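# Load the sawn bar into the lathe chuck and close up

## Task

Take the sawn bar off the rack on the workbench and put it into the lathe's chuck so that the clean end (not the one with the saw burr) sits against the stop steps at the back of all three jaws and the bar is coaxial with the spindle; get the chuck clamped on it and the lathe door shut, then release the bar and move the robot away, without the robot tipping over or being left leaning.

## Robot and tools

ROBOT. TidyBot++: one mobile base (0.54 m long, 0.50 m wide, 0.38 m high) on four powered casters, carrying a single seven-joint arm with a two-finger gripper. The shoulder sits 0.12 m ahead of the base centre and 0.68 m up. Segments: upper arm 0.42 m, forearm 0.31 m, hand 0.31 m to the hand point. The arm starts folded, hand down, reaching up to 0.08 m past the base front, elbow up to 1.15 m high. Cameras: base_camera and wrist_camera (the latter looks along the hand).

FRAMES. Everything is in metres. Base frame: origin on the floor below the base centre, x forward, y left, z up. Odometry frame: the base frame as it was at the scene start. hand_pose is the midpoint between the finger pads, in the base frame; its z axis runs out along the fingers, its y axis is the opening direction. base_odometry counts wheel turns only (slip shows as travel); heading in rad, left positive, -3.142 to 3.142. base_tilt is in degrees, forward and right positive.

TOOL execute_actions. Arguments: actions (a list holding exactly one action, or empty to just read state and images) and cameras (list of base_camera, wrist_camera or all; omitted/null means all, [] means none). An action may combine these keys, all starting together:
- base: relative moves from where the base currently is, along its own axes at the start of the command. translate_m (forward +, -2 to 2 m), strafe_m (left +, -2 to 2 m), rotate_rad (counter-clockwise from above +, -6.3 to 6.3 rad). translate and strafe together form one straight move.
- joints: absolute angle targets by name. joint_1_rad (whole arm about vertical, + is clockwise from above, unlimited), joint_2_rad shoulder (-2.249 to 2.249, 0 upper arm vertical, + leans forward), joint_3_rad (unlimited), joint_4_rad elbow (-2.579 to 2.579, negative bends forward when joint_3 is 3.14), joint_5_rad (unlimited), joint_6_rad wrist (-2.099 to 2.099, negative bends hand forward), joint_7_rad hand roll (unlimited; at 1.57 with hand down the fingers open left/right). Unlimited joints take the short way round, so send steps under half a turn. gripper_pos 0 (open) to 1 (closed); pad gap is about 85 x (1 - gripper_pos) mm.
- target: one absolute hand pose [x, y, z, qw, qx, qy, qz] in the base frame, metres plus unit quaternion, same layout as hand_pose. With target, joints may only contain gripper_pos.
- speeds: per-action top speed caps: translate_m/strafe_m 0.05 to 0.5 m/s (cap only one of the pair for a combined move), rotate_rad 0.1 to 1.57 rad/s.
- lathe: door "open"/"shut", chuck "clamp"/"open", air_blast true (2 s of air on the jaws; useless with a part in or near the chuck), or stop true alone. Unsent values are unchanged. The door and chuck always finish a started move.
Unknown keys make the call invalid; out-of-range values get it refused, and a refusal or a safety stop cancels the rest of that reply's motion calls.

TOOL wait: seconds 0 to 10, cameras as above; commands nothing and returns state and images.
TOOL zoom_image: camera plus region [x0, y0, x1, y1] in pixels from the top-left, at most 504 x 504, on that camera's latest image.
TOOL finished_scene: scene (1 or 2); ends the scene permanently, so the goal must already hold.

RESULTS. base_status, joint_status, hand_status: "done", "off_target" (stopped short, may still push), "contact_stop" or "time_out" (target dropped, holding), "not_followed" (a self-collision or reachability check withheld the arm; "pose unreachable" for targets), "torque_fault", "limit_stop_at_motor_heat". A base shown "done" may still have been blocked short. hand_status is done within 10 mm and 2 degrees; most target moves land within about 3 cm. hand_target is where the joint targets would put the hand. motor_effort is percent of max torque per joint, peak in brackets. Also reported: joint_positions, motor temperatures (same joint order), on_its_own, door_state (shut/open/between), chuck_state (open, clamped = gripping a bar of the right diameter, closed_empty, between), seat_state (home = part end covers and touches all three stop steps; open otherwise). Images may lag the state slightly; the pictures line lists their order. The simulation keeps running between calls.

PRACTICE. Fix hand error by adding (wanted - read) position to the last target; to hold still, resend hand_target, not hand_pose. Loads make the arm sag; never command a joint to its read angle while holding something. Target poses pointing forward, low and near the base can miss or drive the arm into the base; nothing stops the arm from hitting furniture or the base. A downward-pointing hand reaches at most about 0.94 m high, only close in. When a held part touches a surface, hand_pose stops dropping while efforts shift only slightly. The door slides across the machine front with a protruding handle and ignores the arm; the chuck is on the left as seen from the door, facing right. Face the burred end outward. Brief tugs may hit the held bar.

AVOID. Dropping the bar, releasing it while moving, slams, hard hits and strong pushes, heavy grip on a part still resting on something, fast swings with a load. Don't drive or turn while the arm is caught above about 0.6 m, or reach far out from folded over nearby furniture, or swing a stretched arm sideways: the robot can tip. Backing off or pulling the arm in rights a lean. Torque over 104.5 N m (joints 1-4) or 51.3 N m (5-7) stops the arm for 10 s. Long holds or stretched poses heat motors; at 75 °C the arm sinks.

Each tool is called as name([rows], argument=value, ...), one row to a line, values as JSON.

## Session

execute_actions([
  {"lathe": {"door": "open"}},
], cameras=["all"])

Scene clock: 0.30 s.
Motor temperatures (°C): [33 29 28 35 37 40 39]
base_odometry: x=+0.000 y=+0.000 heading=+0.000
base_tilt: forward=+0.3 right=-1.0
base_status: not commanded
joint_positions: joint_1_rad=-0.016 joint_2_rad=-0.334 joint_3_rad=+3.138 joint_4_rad=-2.506 joint_5_rad=+0.014 joint_6_rad=-0.893 joint_7_rad=+1.542 gripper_pos=+0.000
joint_status: not commanded
motor_effort: joint_1_rad=-1(1) joint_2_rad=-1(2) joint_3_rad=+0(1) joint_4_rad=+15(15) joint_5_rad=-1(1) joint_6_rad=+1(1) joint_7_rad=+0(0)
hand_pose: x=+0.2638 y=+0.0007 z=+0.5910 quat_wxyz=(+0.005, +0.999, +0.000, +0.038) (m; base frame)
hand_target: x=+0.2635 y=+0.0007 z=+0.5908 quat_wxyz=(+0.005, +0.999, +0.000, +0.038) (m; base frame)
hand_status: not commanded
lathe: door_state=between chuck_state=open seat_state=open
pictures: base_camera, wrist_camera
Images, in order (width x height): base_camera 644x364, wrist_camera 644x476.

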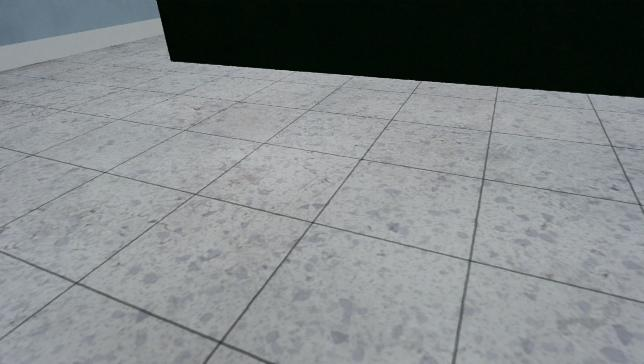

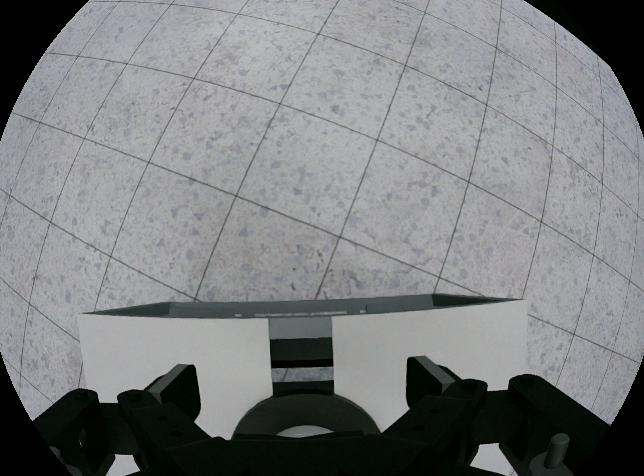

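execute_actions([
  {"joints": {"joint_1_rad": 0.0, "joint_2_rad": -0.2, "joint_3_rad": 3.15, "joint_4_rad": -2.3, "joint_5_rad": 0.05, "joint_6_rad": 0.4, "joint_7_rad": 1.57}},
], cameras=["all"])

Scene clock: 9.60 s.
Motor temperatures (°C): [33 29 28 35 37 40 39]
base_odometry: x=+0.000 y=+0.000 heading=+0.000
base_tilt: forward=+0.3 right=-1.0
base_status: not commanded
joint_positions: joint_1_rad=-0.016 joint_2_rad=-0.221 joint_3_rad=+3.138 joint_4_rad=-2.299 joint_5_rad=+0.014 joint_6_rad=+0.350 joint_7_rad=+1.546 gripper_pos=+0.000
joint_status: all done
motor_effort: joint_1_rad=-1(2) joint_2_rad=-12(13) joint_3_rad=+0(1) joint_4_rad=+21(21) joint_5_rad=-1(2) joint_6_rad=+9(9) joint_7_rad=+0(1)
hand_pose: x=+0.6089 y=+0.0125 z=+0.8907 quat_wxyz=(-0.012, +0.761, +0.005, +0.649) (m; base frame)
hand_target: x=+0.6155 y=+0.0030 z=+0.8953 quat_wxyz=(+0.010, +0.751, +0.020, +0.660) (m; base frame)
hand_status: not commanded
lathe: door_state=open chuck_state=open seat_state=open
pictures: base_camera, wrist_camera
Images, in order (width x height): base_camera 644x364, wrist_camera 644x476.

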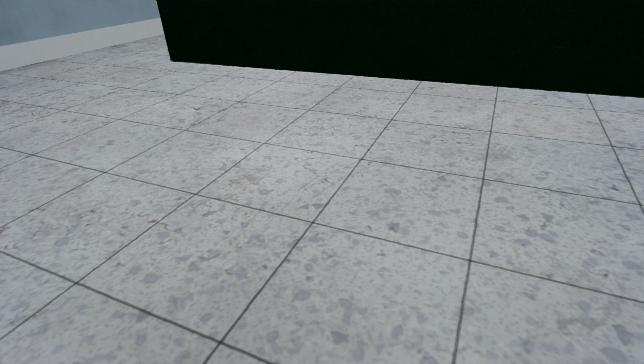

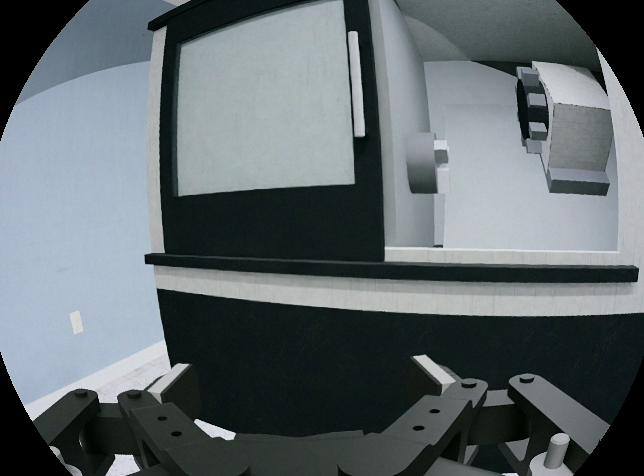

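execute_actions([
  {"base": {"rotate_rad": 1.75}, "joints": {"joint_4_rad": -2.45, "joint_6_rad": 0.3}},
], cameras=["wrist_camera"])

Scene clock: 16.23 s.
Motor temperatures (°C): [33 29 28 35 37 40 39]
base_odometry: x=+0.000 y=+0.000 heading=+1.750
base_tilt: forward=+0.3 right=-1.0
base_status: done
joint_positions: joint_1_rad=-0.010 joint_2_rad=-0.218 joint_3_rad=+3.139 joint_4_rad=-2.441 joint_5_rad=+0.014 joint_6_rad=+0.337 joint_7_rad=+1.546 gripper_pos=+0.000
joint_status: all done
motor_effort: joint_1_rad=-1(2) joint_2_rad=-11(13) joint_3_rad=+0(2) joint_4_rad=+19(22) joint_5_rad=+0(2) joint_6_rad=+8(10) joint_7_rad=+0(1)
hand_pose: x=+0.5737 y=+0.0085 z=+0.8051 quat_wxyz=(-0.009, +0.809, +0.002, +0.587) (m; base frame)
hand_target: x=+0.5692 y=+0.0021 z=+0.7814 quat_wxyz=(+0.009, +0.828, +0.020, +0.561) (m; base frame)
hand_status: not commanded
lathe: door_state=open chuck_state=open seat_state=open
pictures: wrist_camera
Images, in order (width x height): wrist_camera 644x476.

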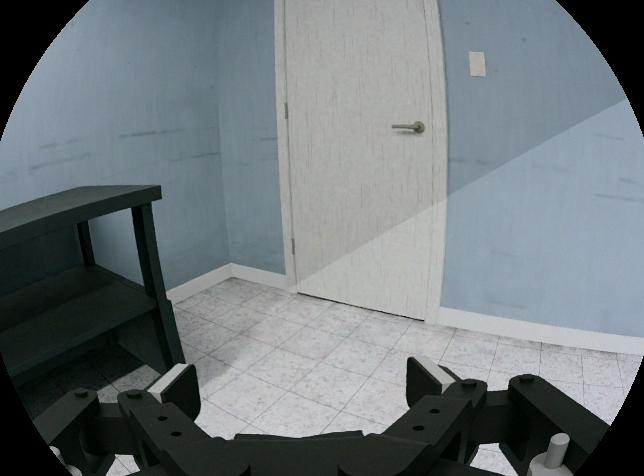

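execute_actions([
  {"base": {"rotate_rad": 1.3}, "joints": {"joint_2_rad": -0.2, "joint_4_rad": -2.2, "joint_6_rad": 0.3}},
], cameras=["wrist_camera"])

Scene clock: 22.40 s.
Motor temperatures (°C): [33 29 28 35 37 40 39]
base_odometry: x=+0.000 y=+0.000 heading=+3.050
base_tilt: forward=+0.3 right=-1.0
base_status: done
joint_positions: joint_1_rad=-0.009 joint_2_rad=-0.217 joint_3_rad=+3.139 joint_4_rad=-2.203 joint_5_rad=+0.014 joint_6_rad=+0.337 joint_7_rad=+1.546 gripper_pos=+0.000
joint_status: all done
motor_effort: joint_1_rad=-1(3) joint_2_rad=-13(14) joint_3_rad=+0(2) joint_4_rad=+22(22) joint_5_rad=+0(2) joint_6_rad=+9(10) joint_7_rad=+0(1)
hand_pose: x=+0.6263 y=+0.0087 z=+0.9412 quat_wxyz=(-0.009, +0.734, +0.002, +0.679) (m; base frame)
hand_target: x=+0.6300 y=+0.0013 z=+0.9232 quat_wxyz=(+0.012, +0.751, +0.019, +0.660) (m; base frame)
hand_status: not commanded
lathe: door_state=open chuck_state=open seat_state=open
pictures: wrist_camera
Images, in order (width x height): wrist_camera 644x476.

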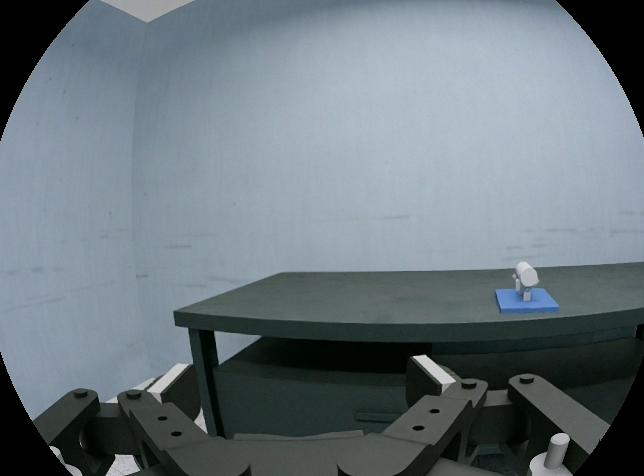

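zoom_image(camera="wrist_camera", region=[470, 240, 590, 330])

Scaled by 4.200.

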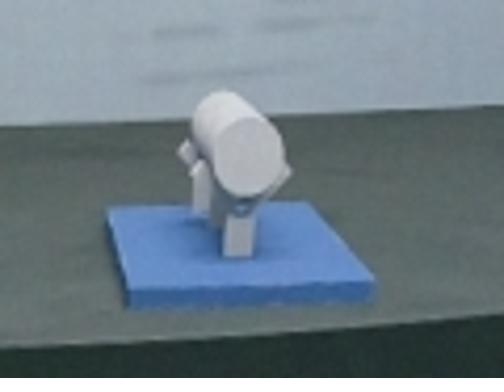

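execute_actions([
  {"base": {"rotate_rad": -0.5}},
], cameras=["wrist_camera"])

zoom_image(camera="wrist_camera", region=[270, 220, 430, 340])

Scene clock: 39.47 s.
Motor temperatures (°C): [33 29 28 35 37 40 39]
base_odometry: x=+0.000 y=+0.000 heading=+2.550
base_tilt: forward=+0.3 right=-1.0
base_status: done
joint_positions: joint_1_rad=-0.005 joint_2_rad=-0.217 joint_3_rad=+3.143 joint_4_rad=-2.203 joint_5_rad=+0.014 joint_6_rad=+0.337 joint_7_rad=+1.546 gripper_pos=+0.000
joint_status: not commanded
motor_effort: joint_1_rad=-1(3) joint_2_rad=-12(14) joint_3_rad=+0(2) joint_4_rad=+22(22) joint_5_rad=+0(1) joint_6_rad=+9(9) joint_7_rad=+0(1)
hand_pose: x=+0.6264 y=+0.0046 z=+0.9412 quat_wxyz=(-0.007, +0.734, -0.001, +0.679) (m; base frame)
hand_target: x=+0.6300 y=+0.0013 z=+0.9232 quat_wxyz=(+0.012, +0.751, +0.019, +0.660) (m; base frame)
hand_status: not commanded
lathe: door_state=open chuck_state=open seat_state=open
pictures: wrist_camera
Images, in order (width x height): wrist_camera 644x476.

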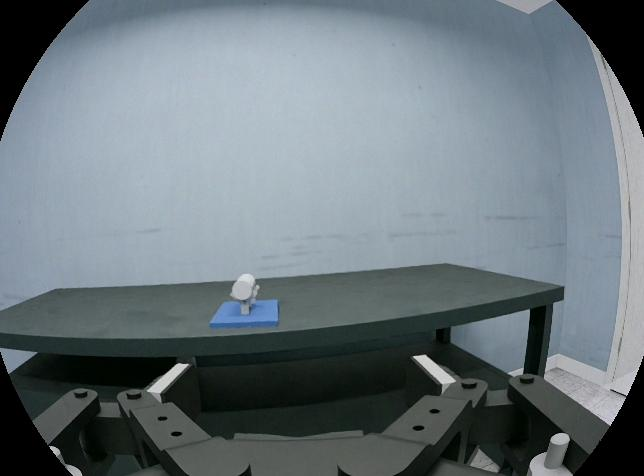

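Scaled by 3.150.

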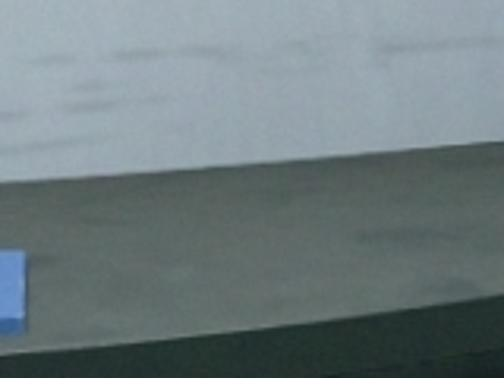

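zoom_image(camera="wrist_camera", region=[200, 260, 290, 335])

Scaled by 5.600.

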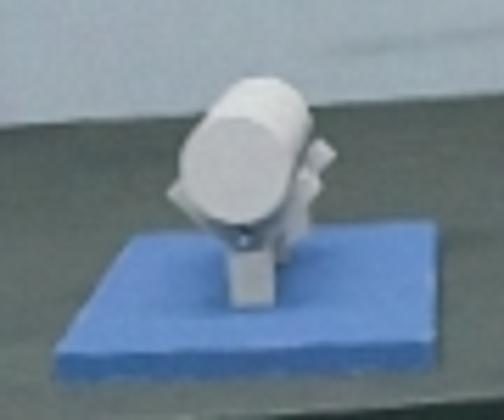

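execute_actions([
  {"base": {"translate_m": 0.6, "strafe_m": 0.10, "rotate_rad": 0.11}},
], cameras=["wrist_camera"])

zoom_image(camera="wrist_camera", region=[250, 260, 400, 380])

Scene clock: 68.17 s.
Motor temperatures (°C): [33 29 28 36 37 40 39]
base_odometry: x=-0.554 y=+0.252 heading=+2.661
base_tilt: forward=+0.3 right=-1.0
base_status: done
joint_positions: joint_1_rad=-0.005 joint_2_rad=-0.206 joint_3_rad=+3.143 joint_4_rad=-2.203 joint_5_rad=+0.014 joint_6_rad=+0.337 joint_7_rad=+1.546 gripper_pos=+0.000
joint_status: not commanded
motor_effort: joint_1_rad=-1(2) joint_2_rad=-13(16) joint_3_rad=+0(2) joint_4_rad=+21(23) joint_5_rad=-1(2) joint_6_rad=+9(9) joint_7_rad=+0(1)
hand_pose: x=+0.6291 y=+0.0047 z=+0.9362 quat_wxyz=(-0.007, +0.738, -0.001, +0.675) (m; base frame)
hand_target: x=+0.6300 y=+0.0013 z=+0.9232 quat_wxyz=(+0.012, +0.751, +0.019, +0.660) (m; base frame)
hand_status: not commanded
lathe: door_state=open chuck_state=open seat_state=open
pictures: wrist_camera
Images, in order (width x height): wrist_camera 644x476.

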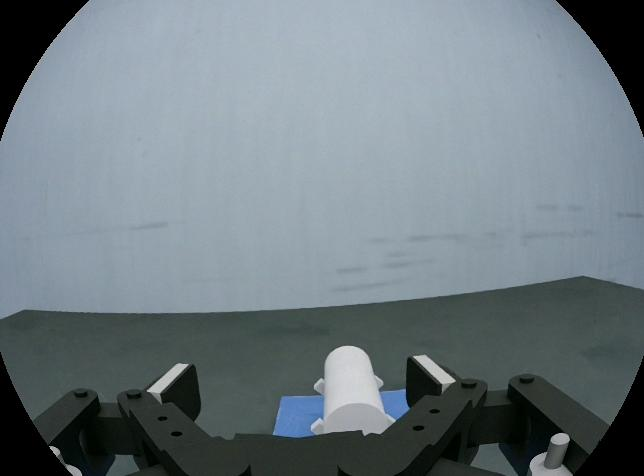

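Scaled by 3.360.

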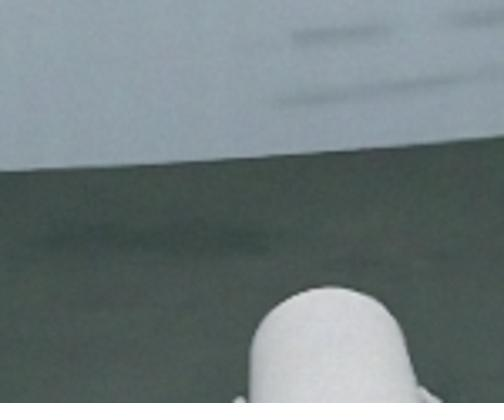

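execute_actions([
  {"base": {"translate_m": -0.06}, "joints": {"joint_2_rad": -0.13, "joint_4_rad": -2.45, "joint_6_rad": 0.72}},
], cameras=["wrist_camera"])

zoom_image(camera="wrist_camera", region=[300, 250, 400, 350])

Scene clock: 80.63 s.
Motor temperatures (°C): [33 29 28 36 37 40 39]
base_odometry: x=-0.501 y=+0.224 heading=+2.661
base_tilt: forward=+0.3 right=-1.1
base_status: done
joint_positions: joint_1_rad=-0.005 joint_2_rad=-0.150 joint_3_rad=+3.143 joint_4_rad=-2.436 joint_5_rad=+0.014 joint_6_rad=+0.670 joint_7_rad=+1.546 gripper_pos=+0.000
joint_status: all done
motor_effort: joint_1_rad=-1(1) joint_2_rad=-13(16) joint_3_rad=+0(1) joint_4_rad=+19(22) joint_5_rad=+0(1) joint_6_rad=+9(9) joint_7_rad=+0(1)
hand_pose: x=+0.6044 y=+0.0059 z=+0.8776 quat_wxyz=(-0.009, +0.723, -0.001, +0.691) (m; base frame)
hand_target: x=+0.6058 y=+0.0073 z=+0.8756 quat_wxyz=(+0.004, +0.717, +0.021, +0.696) (m; base frame)
hand_status: not commanded
lathe: door_state=open chuck_state=open seat_state=open
pictures: wrist_camera
Images, in order (width x height): wrist_camera 644x476.

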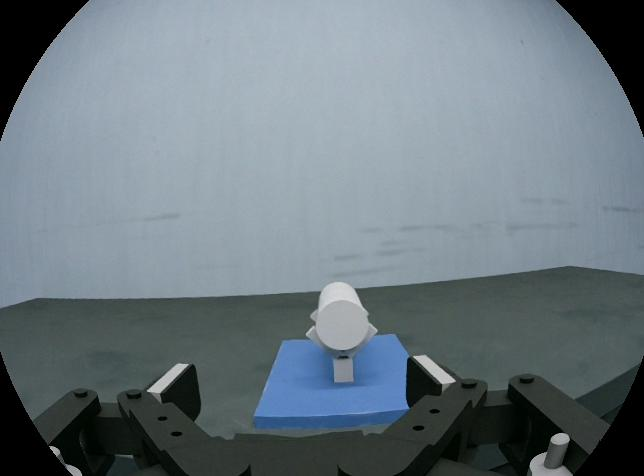

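Scaled by 5.040.

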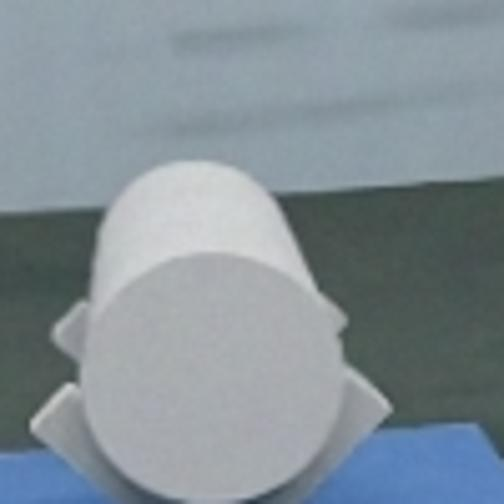

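zoom_image(camera="wrist_camera", region=[312, 292, 374, 354])

zoom_image(camera="wrist_camera", region=[350, 300, 380, 330])

Scaled by 8.129.

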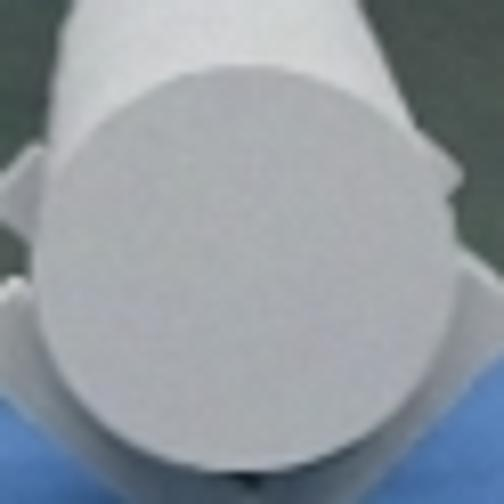

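Scaled by 16.800.

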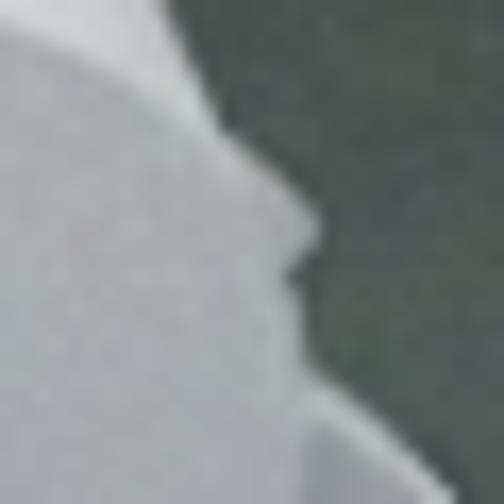

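execute_actions([
  {"base": {"translate_m": 0.11}},
], cameras=["wrist_camera"])

zoom_image(camera="wrist_camera", region=[300, 270, 400, 370])

Scene clock: 93.90 s.
Motor temperatures (°C): [33 29 28 36 37 40 39]
base_odometry: x=-0.599 y=+0.274 heading=+2.661
base_tilt: forward=+0.3 right=-1.0
base_status: done
joint_positions: joint_1_rad=-0.005 joint_2_rad=-0.137 joint_3_rad=+3.143 joint_4_rad=-2.438 joint_5_rad=+0.014 joint_6_rad=+0.675 joint_7_rad=+1.546 gripper_pos=+0.000
joint_status: not commanded
motor_effort: joint_1_rad=-1(1) joint_2_rad=-14(16) joint_3_rad=+0(1) joint_4_rad=+19(20) joint_5_rad=+0(1) joint_6_rad=+9(9) joint_7_rad=+0(1)
hand_pose: x=+0.6064 y=+0.0059 z=+0.8719 quat_wxyz=(-0.009, +0.726, -0.001, +0.687) (m; base frame)
hand_target: x=+0.6058 y=+0.0073 z=+0.8756 quat_wxyz=(+0.004, +0.717, +0.021, +0.696) (m; base frame)
hand_status: not commanded
lathe: door_state=open chuck_state=open seat_state=open
pictures: wrist_camera
Images, in order (width x height): wrist_camera 644x476.

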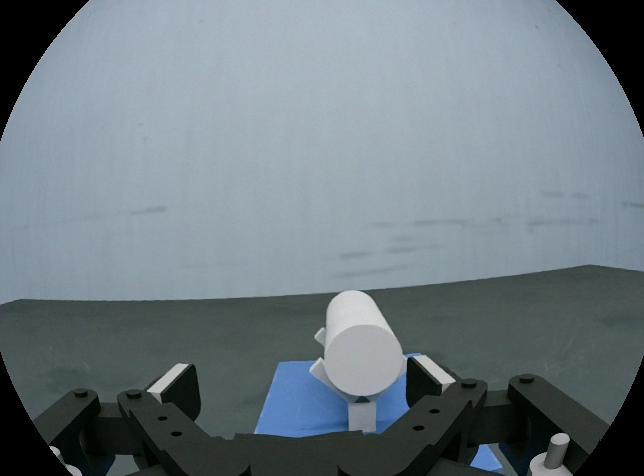

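Scaled by 5.040.

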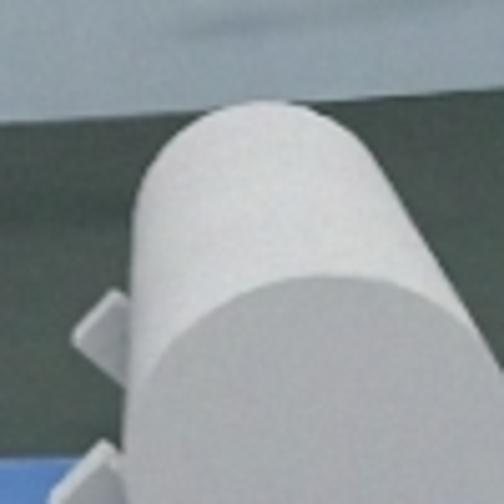

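zoom_image(camera="wrist_camera", region=[318, 318, 410, 410])

zoom_image(camera="wrist_camera", region=[335, 375, 390, 410])

Scaled by 5.478.

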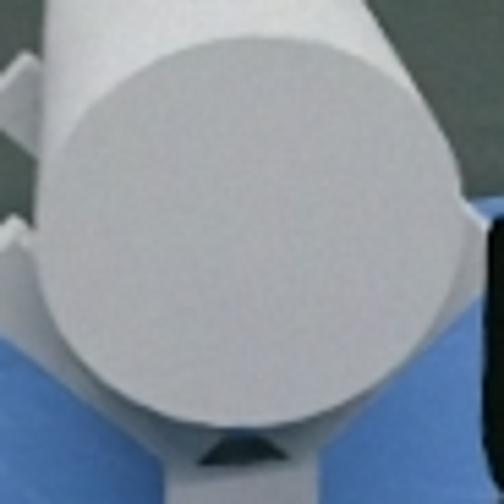

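Scaled by 9.164.

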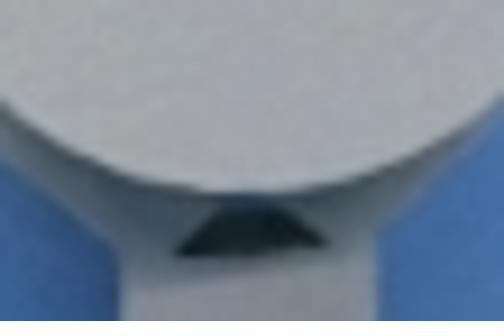

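execute_actions([
  {"base": {"strafe_m": -0.035, "rotate_rad": -0.03}, "joints": {"joint_2_rad": -0.2, "joint_4_rad": -2.44, "joint_6_rad": -0.9}},
], cameras=[])

execute_actions([
  {"joints": {"joint_2_rad": 0.24, "joint_4_rad": -0.85, "joint_6_rad": -2.05}},
], cameras=["wrist_camera"])

Scene clock: 166.63 s.
Motor temperatures (°C): [33 29 28 36 37 40 39]
base_odometry: x=-0.582 y=+0.306 heading=+2.631
base_tilt: forward=+0.3 right=-1.0
base_status: done
joint_positions: joint_1_rad=-0.004 joint_2_rad=-0.192 joint_3_rad=+3.144 joint_4_rad=-2.443 joint_5_rad=+0.021 joint_6_rad=-0.844 joint_7_rad=+1.550 gripper_pos=+0.000
joint_status: all done
motor_effort: joint_1_rad=-1(3) joint_2_rad=-8(14) joint_3_rad=+0(4) joint_4_rad=+14(23) joint_5_rad=-1(3) joint_6_rad=+1(12) joint_7_rad=+0(3)
hand_pose: x=+0.2978 y=-0.0031 z=+0.5863 quat_wxyz=(+0.007, +1.000, -0.003, +0.023) (m; base frame)
hand_target: x=+0.2826 y=-0.0120 z=+0.5881 quat_wxyz=(+0.019, +1.000, +0.011, +0.001) (m; base frame)
hand_status: not commanded
lathe: door_state=open chuck_state=open seat_state=open
pictures: none
No camera images: "cameras" was empty.

Scene clock: 169.70 s.
Motor temperatures (°C): [33 29 28 36 37 40 39]
base_odometry: x=-0.582 y=+0.306 heading=+2.631
base_tilt: forward=+0.3 right=-1.0
base_status: not commanded
joint_positions: joint_1_rad=-0.004 joint_2_rad=+0.211 joint_3_rad=+3.144 joint_4_rad=-0.861 joint_5_rad=+0.021 joint_6_rad=-1.995 joint_7_rad=+1.550 gripper_pos=+0.000
joint_status: all done
motor_effort: joint_1_rad=-1(1) joint_2_rad=-24(25) joint_3_rad=+0(1) joint_4_rad=+16(19) joint_5_rad=+0(1) joint_6_rad=+1(2) joint_7_rad=+0(1)
hand_pose: x=+0.5062 y=-0.0037 z=+0.9332 quat_wxyz=(+0.009, +0.999, -0.014, +0.037) (m; base frame)
hand_target: x=+0.4981 y=-0.0151 z=+0.9249 quat_wxyz=(+0.023, +1.000, -0.016, +0.001) (m; base frame)
hand_status: not commanded
lathe: door_state=open chuck_state=open seat_state=open
pictures: wrist_camera
Images, in order (width x height): wrist_camera 644x476.

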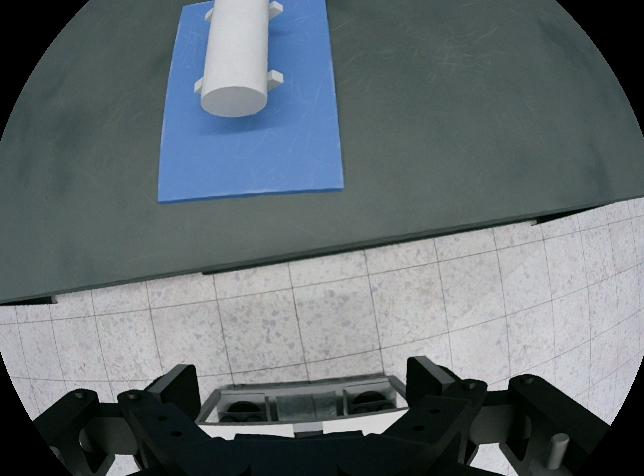

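execute_actions([
  {"base": {"translate_m": 0.22, "strafe_m": 0.035}},
], cameras=["wrist_camera"])

Scene clock: 188.30 s.
Motor temperatures (°C): [33 29 28 36 37 40 39]
base_odometry: x=-0.792 y=+0.383 heading=+2.631
base_tilt: forward=+0.3 right=-1.0
base_status: done
joint_positions: joint_1_rad=-0.004 joint_2_rad=+0.232 joint_3_rad=+3.144 joint_4_rad=-0.859 joint_5_rad=+0.021 joint_6_rad=-2.008 joint_7_rad=+1.550 gripper_pos=+0.000
joint_status: not commanded
motor_effort: joint_1_rad=-1(2) joint_2_rad=-25(28) joint_3_rad=+0(0) joint_4_rad=+16(17) joint_5_rad=+0(1) joint_6_rad=+1(2) joint_7_rad=+0(1)
hand_pose: x=+0.5079 y=-0.0037 z=+0.9256 quat_wxyz=(+0.009, +1.000, -0.014, +0.022) (m; base frame)
hand_target: x=+0.4981 y=-0.0151 z=+0.9249 quat_wxyz=(+0.023, +1.000, -0.016, +0.001) (m; base frame)
hand_status: not commanded
lathe: door_state=open chuck_state=open seat_state=open
pictures: wrist_camera
Images, in order (width x height): wrist_camera 644x476.

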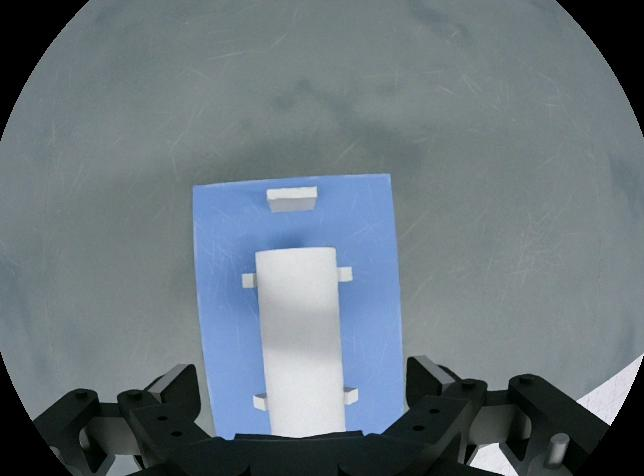

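zoom_image(camera="wrist_camera", region=[240, 175, 360, 295])

Scaled by 4.200.

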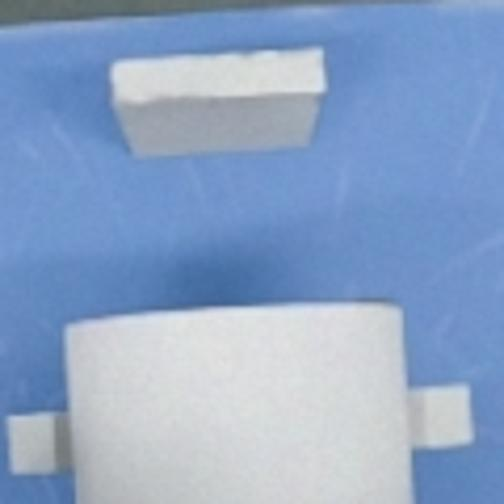

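zoom_image(camera="wrist_camera", region=[250, 235, 300, 265])

zoom_image(camera="wrist_camera", region=[295, 235, 345, 265])

Scaled by 10.080.

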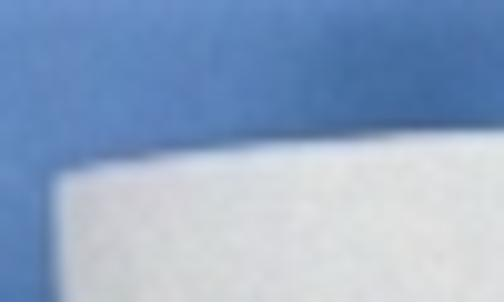

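Scaled by 10.080.

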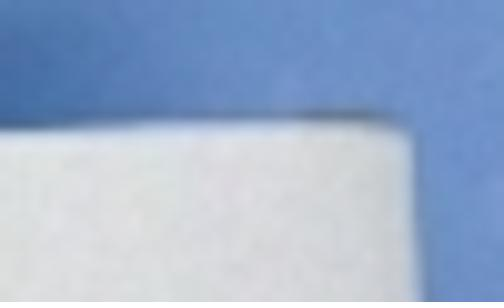

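execute_actions([
  {"joints": {"joint_2_rad": 0.45, "joint_4_rad": -0.6, "joint_6_rad": -2.09}},
], cameras=["wrist_camera"])

zoom_image(camera="wrist_camera", region=[240, 280, 360, 400])

Scene clock: 211.83 s.
Motor temperatures (°C): [33 29 28 36 37 40 39]
base_odometry: x=-0.792 y=+0.383 heading=+2.631
base_tilt: forward=+0.3 right=-1.0
base_status: not commanded
joint_positions: joint_1_rad=-0.004 joint_2_rad=+0.433 joint_3_rad=+3.144 joint_4_rad=-0.612 joint_5_rad=+0.021 joint_6_rad=-2.037 joint_7_rad=+1.550 gripper_pos=+0.000
joint_status: all done
motor_effort: joint_1_rad=+0(1) joint_2_rad=-32(35) joint_3_rad=+0(0) joint_4_rad=+16(17) joint_5_rad=+0(1) joint_6_rad=+1(2) joint_7_rad=+0(1)
hand_pose: x=+0.5861 y=-0.0033 z=+0.9106 quat_wxyz=(+0.009, +0.999, -0.015, +0.030) (m; base frame)
hand_target: x=+0.5750 y=-0.0148 z=+0.9061 quat_wxyz=(+0.024, +1.000, -0.017, +0.001) (m; base frame)
hand_status: not commanded
lathe: door_state=open chuck_state=open seat_state=open
pictures: wrist_camera
Images, in order (width x height): wrist_camera 644x476.

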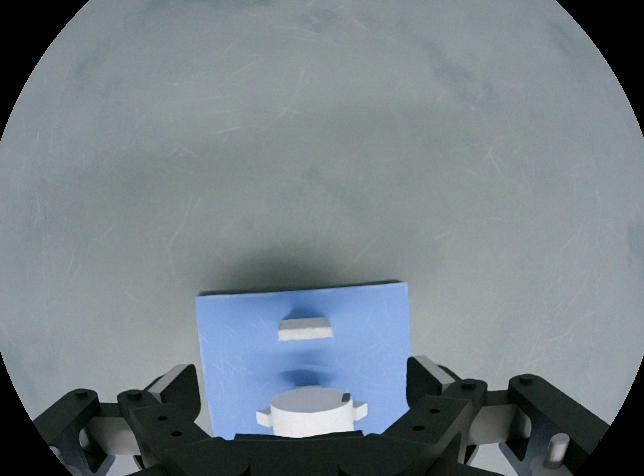

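Scaled by 4.200.

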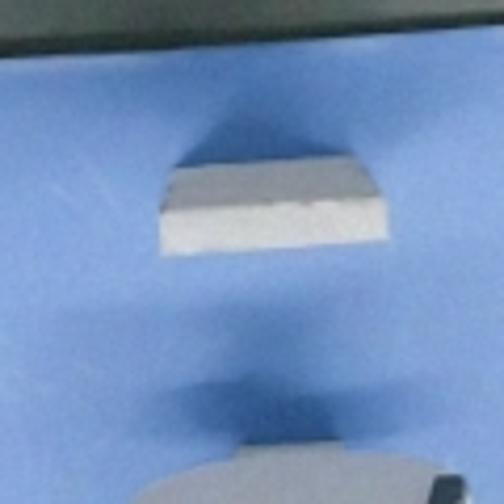

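zoom_image(camera="wrist_camera", region=[262, 378, 362, 438])

Scaled by 5.040.

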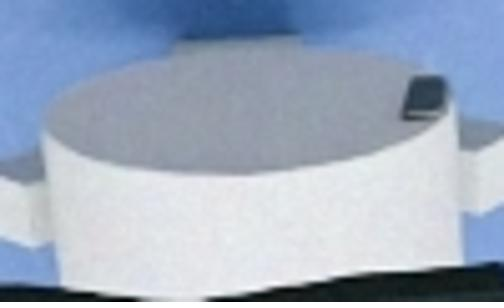

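execute_actions([
  {"joints": {"joint_2_rad": 0.295, "joint_4_rad": -0.8, "joint_6_rad": -2.085, "joint_7_rad": 0.0}},
], cameras=[])

execute_actions([
  {"joints": {"joint_7_rad": -1.545}},
], cameras=["wrist_camera"])

Scene clock: 262.60 s.
Motor temperatures (°C): [33 30 28 36 37 40 39]
base_odometry: x=-0.792 y=+0.383 heading=+2.631
base_tilt: forward=+0.3 right=-1.0
base_status: not commanded
joint_positions: joint_1_rad=-0.004 joint_2_rad=+0.300 joint_3_rad=+3.144 joint_4_rad=-0.786 joint_5_rad=+0.021 joint_6_rad=-2.039 joint_7_rad=+0.049 gripper_pos=+0.000
joint_status: all done
motor_effort: joint_1_rad=-1(1) joint_2_rad=-27(33) joint_3_rad=+0(0) joint_4_rad=+15(17) joint_5_rad=+0(1) joint_6_rad=+0(1) joint_7_rad=+0(2)
hand_pose: x=+0.5266 y=-0.0035 z=+0.9191 quat_wxyz=(+0.001, +0.721, -0.692, +0.013) (m; base frame)
hand_target: x=+0.5087 y=-0.0148 z=+0.9176 quat_wxyz=(+0.030, +0.695, -0.718, +0.003) (m; base frame)
hand_status: not commanded
lathe: door_state=open chuck_state=open seat_state=open
pictures: none
No camera images: "cameras" was empty.

Scene clock: 264.70 s.
Motor temperatures (°C): [33 30 28 36 37 40 39]
base_odometry: x=-0.792 y=+0.383 heading=+2.631
base_tilt: forward=+0.3 right=-1.0
base_status: not commanded
joint_positions: joint_1_rad=-0.004 joint_2_rad=+0.300 joint_3_rad=+3.144 joint_4_rad=-0.786 joint_5_rad=+0.021 joint_6_rad=-2.039 joint_7_rad=-1.496 gripper_pos=+0.000
joint_status: all done
motor_effort: joint_1_rad=-1(1) joint_2_rad=-26(27) joint_3_rad=+0(0) joint_4_rad=+15(16) joint_5_rad=-1(1) joint_6_rad=+0(1) joint_7_rad=+0(1)
hand_pose: x=+0.5266 y=-0.0035 z=+0.9191 quat_wxyz=(-0.008, +0.033, -0.999, +0.010) (m; base frame)
hand_target: x=+0.5087 y=-0.0148 z=+0.9176 quat_wxyz=(+0.020, -0.003, -1.000, +0.023) (m; base frame)
hand_status: not commanded
lathe: door_state=open chuck_state=open seat_state=open
pictures: wrist_camera
Images, in order (width x height): wrist_camera 644x476.

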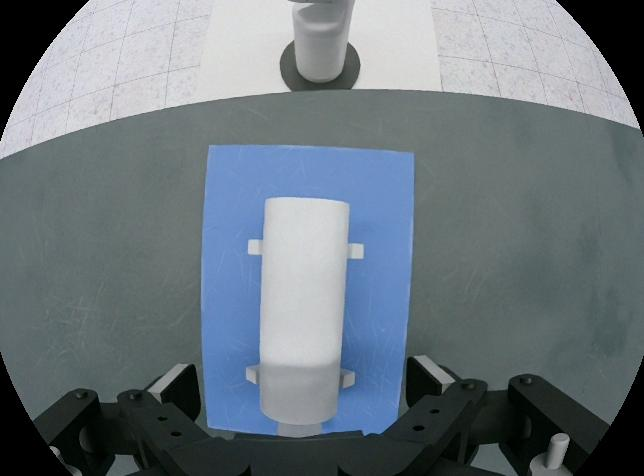

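execute_actions([
  {"base": {"strafe_m": -0.003}, "joints": {"joint_2_rad": 0.235, "joint_4_rad": -1.033, "joint_6_rad": -1.929, "joint_7_rad": -1.597}},
], cameras=["wrist_camera"])

zoom_image(camera="wrist_camera", region=[240, 160, 370, 290])

Scene clock: 349.07 s.
Motor temperatures (°C): [33 30 28 36 37 40 39]
base_odometry: x=-0.790 y=+0.385 heading=+2.631
base_tilt: forward=+0.3 right=-1.0
base_status: done
joint_positions: joint_1_rad=-0.003 joint_2_rad=+0.246 joint_3_rad=+3.144 joint_4_rad=-1.018 joint_5_rad=+0.021 joint_6_rad=-1.979 joint_7_rad=-1.546 gripper_pos=+0.000
joint_status: all done
motor_effort: joint_1_rad=-1(4) joint_2_rad=-25(28) joint_3_rad=+0(2) joint_4_rad=+16(17) joint_5_rad=-1(2) joint_6_rad=-1(2) joint_7_rad=+0(1)
hand_pose: x=+0.4896 y=-0.0040 z=+0.8753 quat_wxyz=(+0.051, +0.009, -0.999, +0.009) (m; base frame)
hand_target: x=+0.4997 y=-0.0160 z=+0.8743 quat_wxyz=(+0.027, -0.025, -0.999, +0.025) (m; base frame)
hand_status: not commanded
lathe: door_state=open chuck_state=open seat_state=open
pictures: wrist_camera
Images, in order (width x height): wrist_camera 644x476.

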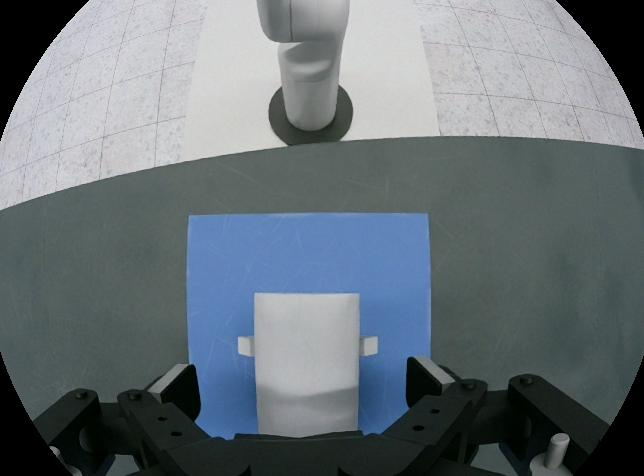

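Scaled by 3.877.

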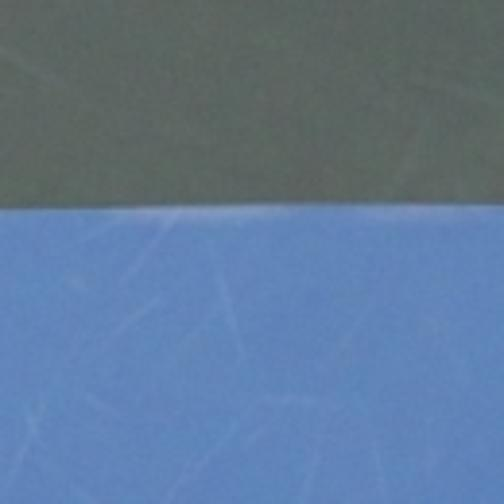

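execute_actions(actions=[], cameras=["wrist_camera"])

Scene clock: 377.37 s.
Motor temperatures (°C): [33 30 28 36 37 40 39]
base_odometry: x=-0.790 y=+0.385 heading=+2.631
base_tilt: forward=+0.3 right=-1.0
base_status: done
joint_positions: joint_1_rad=-0.003 joint_2_rad=+0.245 joint_3_rad=+3.144 joint_4_rad=-1.018 joint_5_rad=+0.021 joint_6_rad=-1.979 joint_7_rad=-1.548 gripper_pos=+0.000
joint_status: all done
motor_effort: joint_1_rad=-1(4) joint_2_rad=-25(28) joint_3_rad=+0(2) joint_4_rad=+16(17) joint_5_rad=+0(2) joint_6_rad=-1(2) joint_7_rad=+0(1)
hand_pose: x=+0.4895 y=-0.0040 z=+0.8754 quat_wxyz=(+0.050, +0.009, -0.999, +0.009) (m; base frame)
hand_target: x=+0.4997 y=-0.0160 z=+0.8743 quat_wxyz=(+0.027, -0.025, -0.999, +0.025) (m; base frame)
hand_status: not commanded
lathe: door_state=open chuck_state=open seat_state=open
pictures: wrist_camera
Images, in order (width x height): wrist_camera 644x476.

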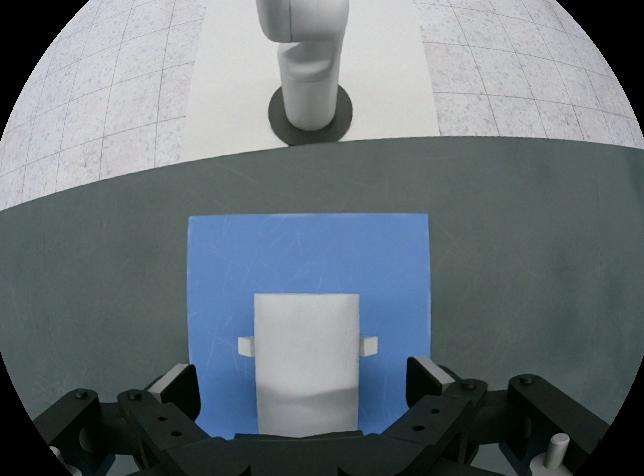

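execute_actions([
  {"joints": {"joint_6_rad": -1.86}},
], cameras=["wrist_camera"])

Scene clock: 385.37 s.
Motor temperatures (°C): [33 30 28 36 37 40 39]
base_odometry: x=-0.790 y=+0.385 heading=+2.631
base_tilt: forward=+0.3 right=-1.0
base_status: not commanded
joint_positions: joint_1_rad=-0.003 joint_2_rad=+0.242 joint_3_rad=+3.144 joint_4_rad=-1.019 joint_5_rad=+0.021 joint_6_rad=-1.898 joint_7_rad=-1.548 gripper_pos=+0.000
joint_status: all done
motor_effort: joint_1_rad=-1(1) joint_2_rad=-26(26) joint_3_rad=+0(0) joint_4_rad=+16(17) joint_5_rad=-1(1) joint_6_rad=+0(1) joint_7_rad=+0(1)
hand_pose: x=+0.5140 y=-0.0042 z=+0.8749 quat_wxyz=(+0.009, +0.009, -1.000, +0.010) (m; base frame)
hand_target: x=+0.5211 y=-0.0165 z=+0.8738 quat_wxyz=(-0.007, -0.024, -0.999, +0.025) (m; base frame)
hand_status: not commanded
lathe: door_state=open chuck_state=open seat_state=open
pictures: wrist_camera
Images, in order (width x height): wrist_camera 644x476.

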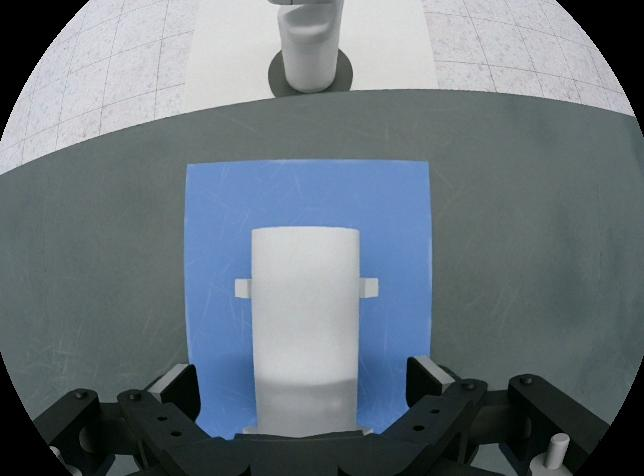

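execute_actions([
  {"joints": {"joint_2_rad": 0.208, "joint_4_rad": -1.195, "joint_6_rad": -1.708}},
], cameras=["wrist_camera"])

Scene clock: 405.40 s.
Motor temperatures (°C): [33 30 28 36 37 40 39]
base_odometry: x=-0.790 y=+0.385 heading=+2.631
base_tilt: forward=+0.3 right=-1.0
base_status: not commanded
joint_positions: joint_1_rad=-0.003 joint_2_rad=+0.218 joint_3_rad=+3.144 joint_4_rad=-1.181 joint_5_rad=+0.021 joint_6_rad=-1.763 joint_7_rad=-1.548 gripper_pos=+0.000
joint_status: all done
motor_effort: joint_1_rad=-1(1) joint_2_rad=-25(27) joint_3_rad=+0(0) joint_4_rad=+17(19) joint_5_rad=+0(1) joint_6_rad=+0(2) joint_7_rad=+0(1)
hand_pose: x=+0.5133 y=-0.0044 z=+0.8351 quat_wxyz=(+0.011, +0.010, -1.000, +0.010) (m; base frame)
hand_target: x=+0.5253 y=-0.0171 z=+0.8352 quat_wxyz=(-0.016, -0.021, -0.999, +0.025) (m; base frame)
hand_status: not commanded
lathe: door_state=open chuck_state=open seat_state=open
pictures: wrist_camera
Images, in order (width x height): wrist_camera 644x476.

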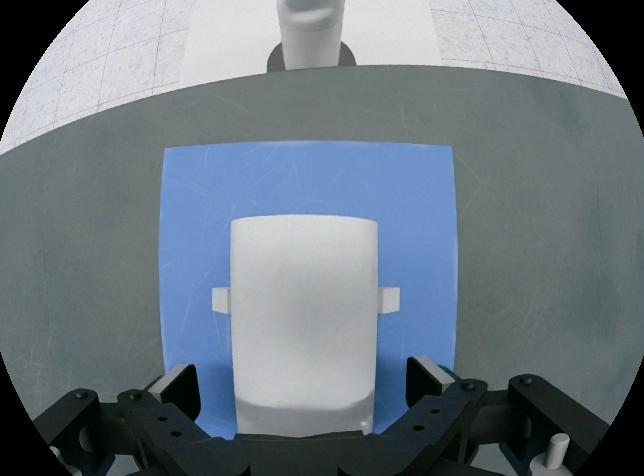

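zoom_image(camera="wrist_camera", region=[140, 130, 480, 476])

Scaled by 1.457.

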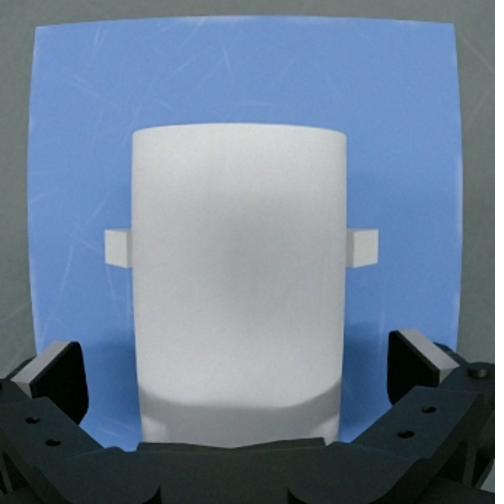

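execute_actions([
  {"joints": {"gripper_pos": 0.38}},
], cameras=["wrist_camera"])

zoom_image(camera="wrist_camera", region=[140, 200, 480, 476])

Scene clock: 446.00 s.
Motor temperatures (°C): [33 30 28 35 37 40 39]
base_odometry: x=-0.790 y=+0.385 heading=+2.631
base_tilt: forward=+0.3 right=-1.0
base_status: not commanded
joint_positions: joint_1_rad=-0.003 joint_2_rad=+0.217 joint_3_rad=+3.144 joint_4_rad=-1.181 joint_5_rad=+0.021 joint_6_rad=-1.759 joint_7_rad=-1.548 gripper_pos=+0.380
joint_status: all done
motor_effort: joint_1_rad=-1(1) joint_2_rad=-26(26) joint_3_rad=+0(0) joint_4_rad=+17(17) joint_5_rad=-1(1) joint_6_rad=+0(1) joint_7_rad=+0(1)
hand_pose: x=+0.5145 y=-0.0044 z=+0.8353 quat_wxyz=(+0.008, +0.010, -1.000, +0.010) (m; base frame)
hand_target: x=+0.5253 y=-0.0171 z=+0.8352 quat_wxyz=(-0.016, -0.021, -0.999, +0.025) (m; base frame)
hand_status: not commanded
lathe: door_state=open chuck_state=open seat_state=open
pictures: wrist_camera
Images, in order (width x height): wrist_camera 644x476.

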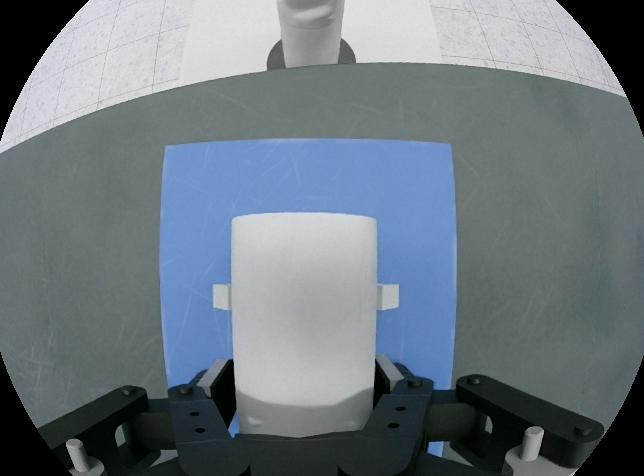

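Scaled by 1.482.

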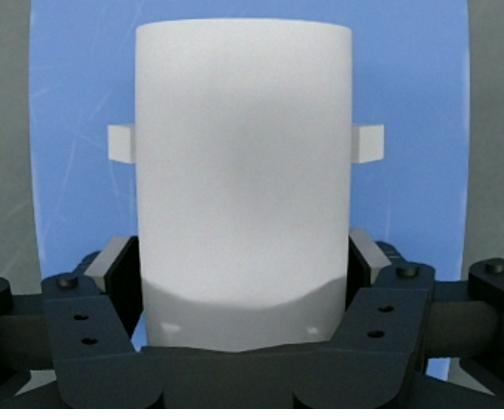

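execute_actions([
  {"joints": {"gripper_pos": 1.0}},
], cameras=["wrist_camera"])

zoom_image(camera="wrist_camera", region=[140, 200, 480, 476])

Scene clock: 450.77 s.
Motor temperatures (°C): [33 30 28 35 37 40 39]
base_odometry: x=-0.790 y=+0.385 heading=+2.631
base_tilt: forward=+0.3 right=-1.1
base_status: not commanded
joint_positions: joint_1_rad=-0.005 joint_2_rad=+0.214 joint_3_rad=+3.143 joint_4_rad=-1.183 joint_5_rad=+0.019 joint_6_rad=-1.756 joint_7_rad=-1.551 gripper_pos=+0.533
joint_status: gripper_pos off_target (ended at +0.533, target +1.000)
motor_effort: joint_1_rad=+0(5) joint_2_rad=-25(27) joint_3_rad=+1(4) joint_4_rad=+16(19) joint_5_rad=+0(5) joint_6_rad=-1(1) joint_7_rad=+1(1)
hand_pose: x=+0.5147 y=-0.0032 z=+0.8360 quat_wxyz=(+0.006, +0.010, -1.000, +0.010) (m; base frame)
hand_target: x=+0.5253 y=-0.0171 z=+0.8352 quat_wxyz=(-0.016, -0.021, -0.999, +0.025) (m; base frame)
hand_status: not commanded
lathe: door_state=open chuck_state=open seat_state=open
pictures: wrist_camera
Images, in order (width x height): wrist_camera 644x476.

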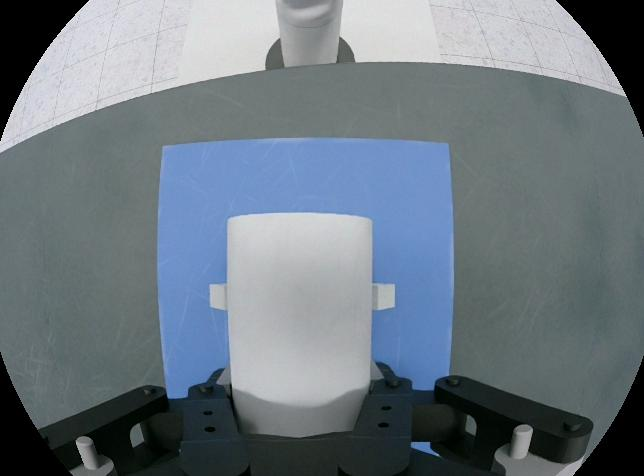

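Scaled by 1.482.

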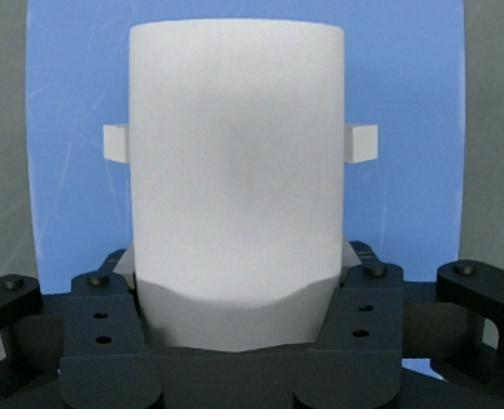

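execute_actions([
  {"joints": {"gripper_pos": 0.3}},
], cameras=[])

execute_actions([
  {"joints": {"joint_2_rad": 0.213, "joint_4_rad": -1.118, "joint_6_rad": -1.765}},
], cameras=["wrist_camera"])

zoom_image(camera="wrist_camera", region=[140, 200, 480, 476])

Scene clock: 489.73 s.
Motor temperatures (°C): [33 30 28 35 37 40 39]
base_odometry: x=-0.790 y=+0.385 heading=+2.631
base_tilt: forward=+0.3 right=-1.0
base_status: not commanded
joint_positions: joint_1_rad=-0.005 joint_2_rad=+0.214 joint_3_rad=+3.143 joint_4_rad=-1.184 joint_5_rad=+0.019 joint_6_rad=-1.756 joint_7_rad=-1.551 gripper_pos=+0.300
joint_status: all done
motor_effort: joint_1_rad=-1(1) joint_2_rad=-25(27) joint_3_rad=+0(1) joint_4_rad=+17(19) joint_5_rad=-1(2) joint_6_rad=+0(1) joint_7_rad=+0(1)
hand_pose: x=+0.5144 y=-0.0032 z=+0.8361 quat_wxyz=(+0.006, +0.010, -1.000, +0.010) (m; base frame)
hand_target: x=+0.5253 y=-0.0171 z=+0.8352 quat_wxyz=(-0.016, -0.021, -0.999, +0.025) (m; base frame)
hand_status: not commanded
lathe: door_state=open chuck_state=open seat_state=open
pictures: none
No camera images: "cameras" was empty.

Scene clock: 490.57 s.
Motor temperatures (°C): [33 30 28 35 37 40 39]
base_odometry: x=-0.790 y=+0.385 heading=+2.631
base_tilt: forward=+0.3 right=-1.0
base_status: not commanded
joint_positions: joint_1_rad=-0.005 joint_2_rad=+0.213 joint_3_rad=+3.143 joint_4_rad=-1.123 joint_5_rad=+0.019 joint_6_rad=-1.756 joint_7_rad=-1.551 gripper_pos=+0.300
joint_status: all done
motor_effort: joint_1_rad=-1(1) joint_2_rad=-24(26) joint_3_rad=+0(0) joint_4_rad=+17(19) joint_5_rad=+0(1) joint_6_rad=+1(1) joint_7_rad=-1(1)
hand_pose: x=+0.5291 y=-0.0032 z=+0.8555 quat_wxyz=(-0.025, +0.010, -1.000, +0.010) (m; base frame)
hand_target: x=+0.5274 y=-0.0170 z=+0.8571 quat_wxyz=(-0.023, -0.023, -0.999, +0.025) (m; base frame)
hand_status: not commanded
lathe: door_state=open chuck_state=open seat_state=open
pictures: wrist_camera
Images, in order (width x height): wrist_camera 644x476.

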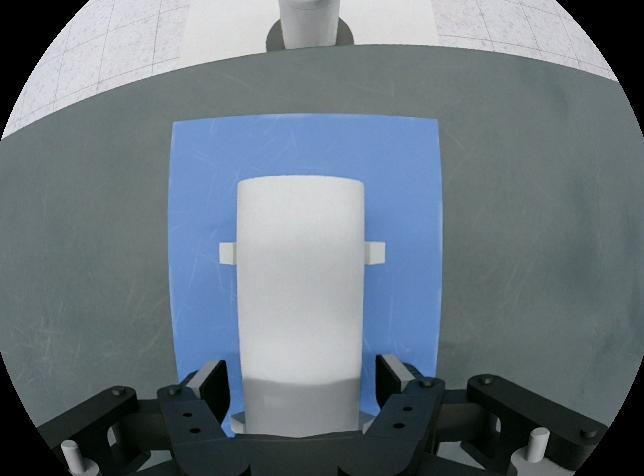

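Scaled by 1.482.

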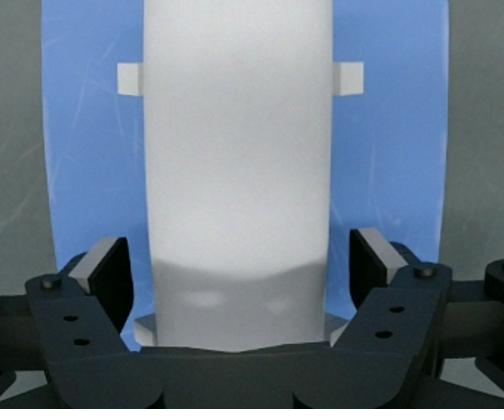

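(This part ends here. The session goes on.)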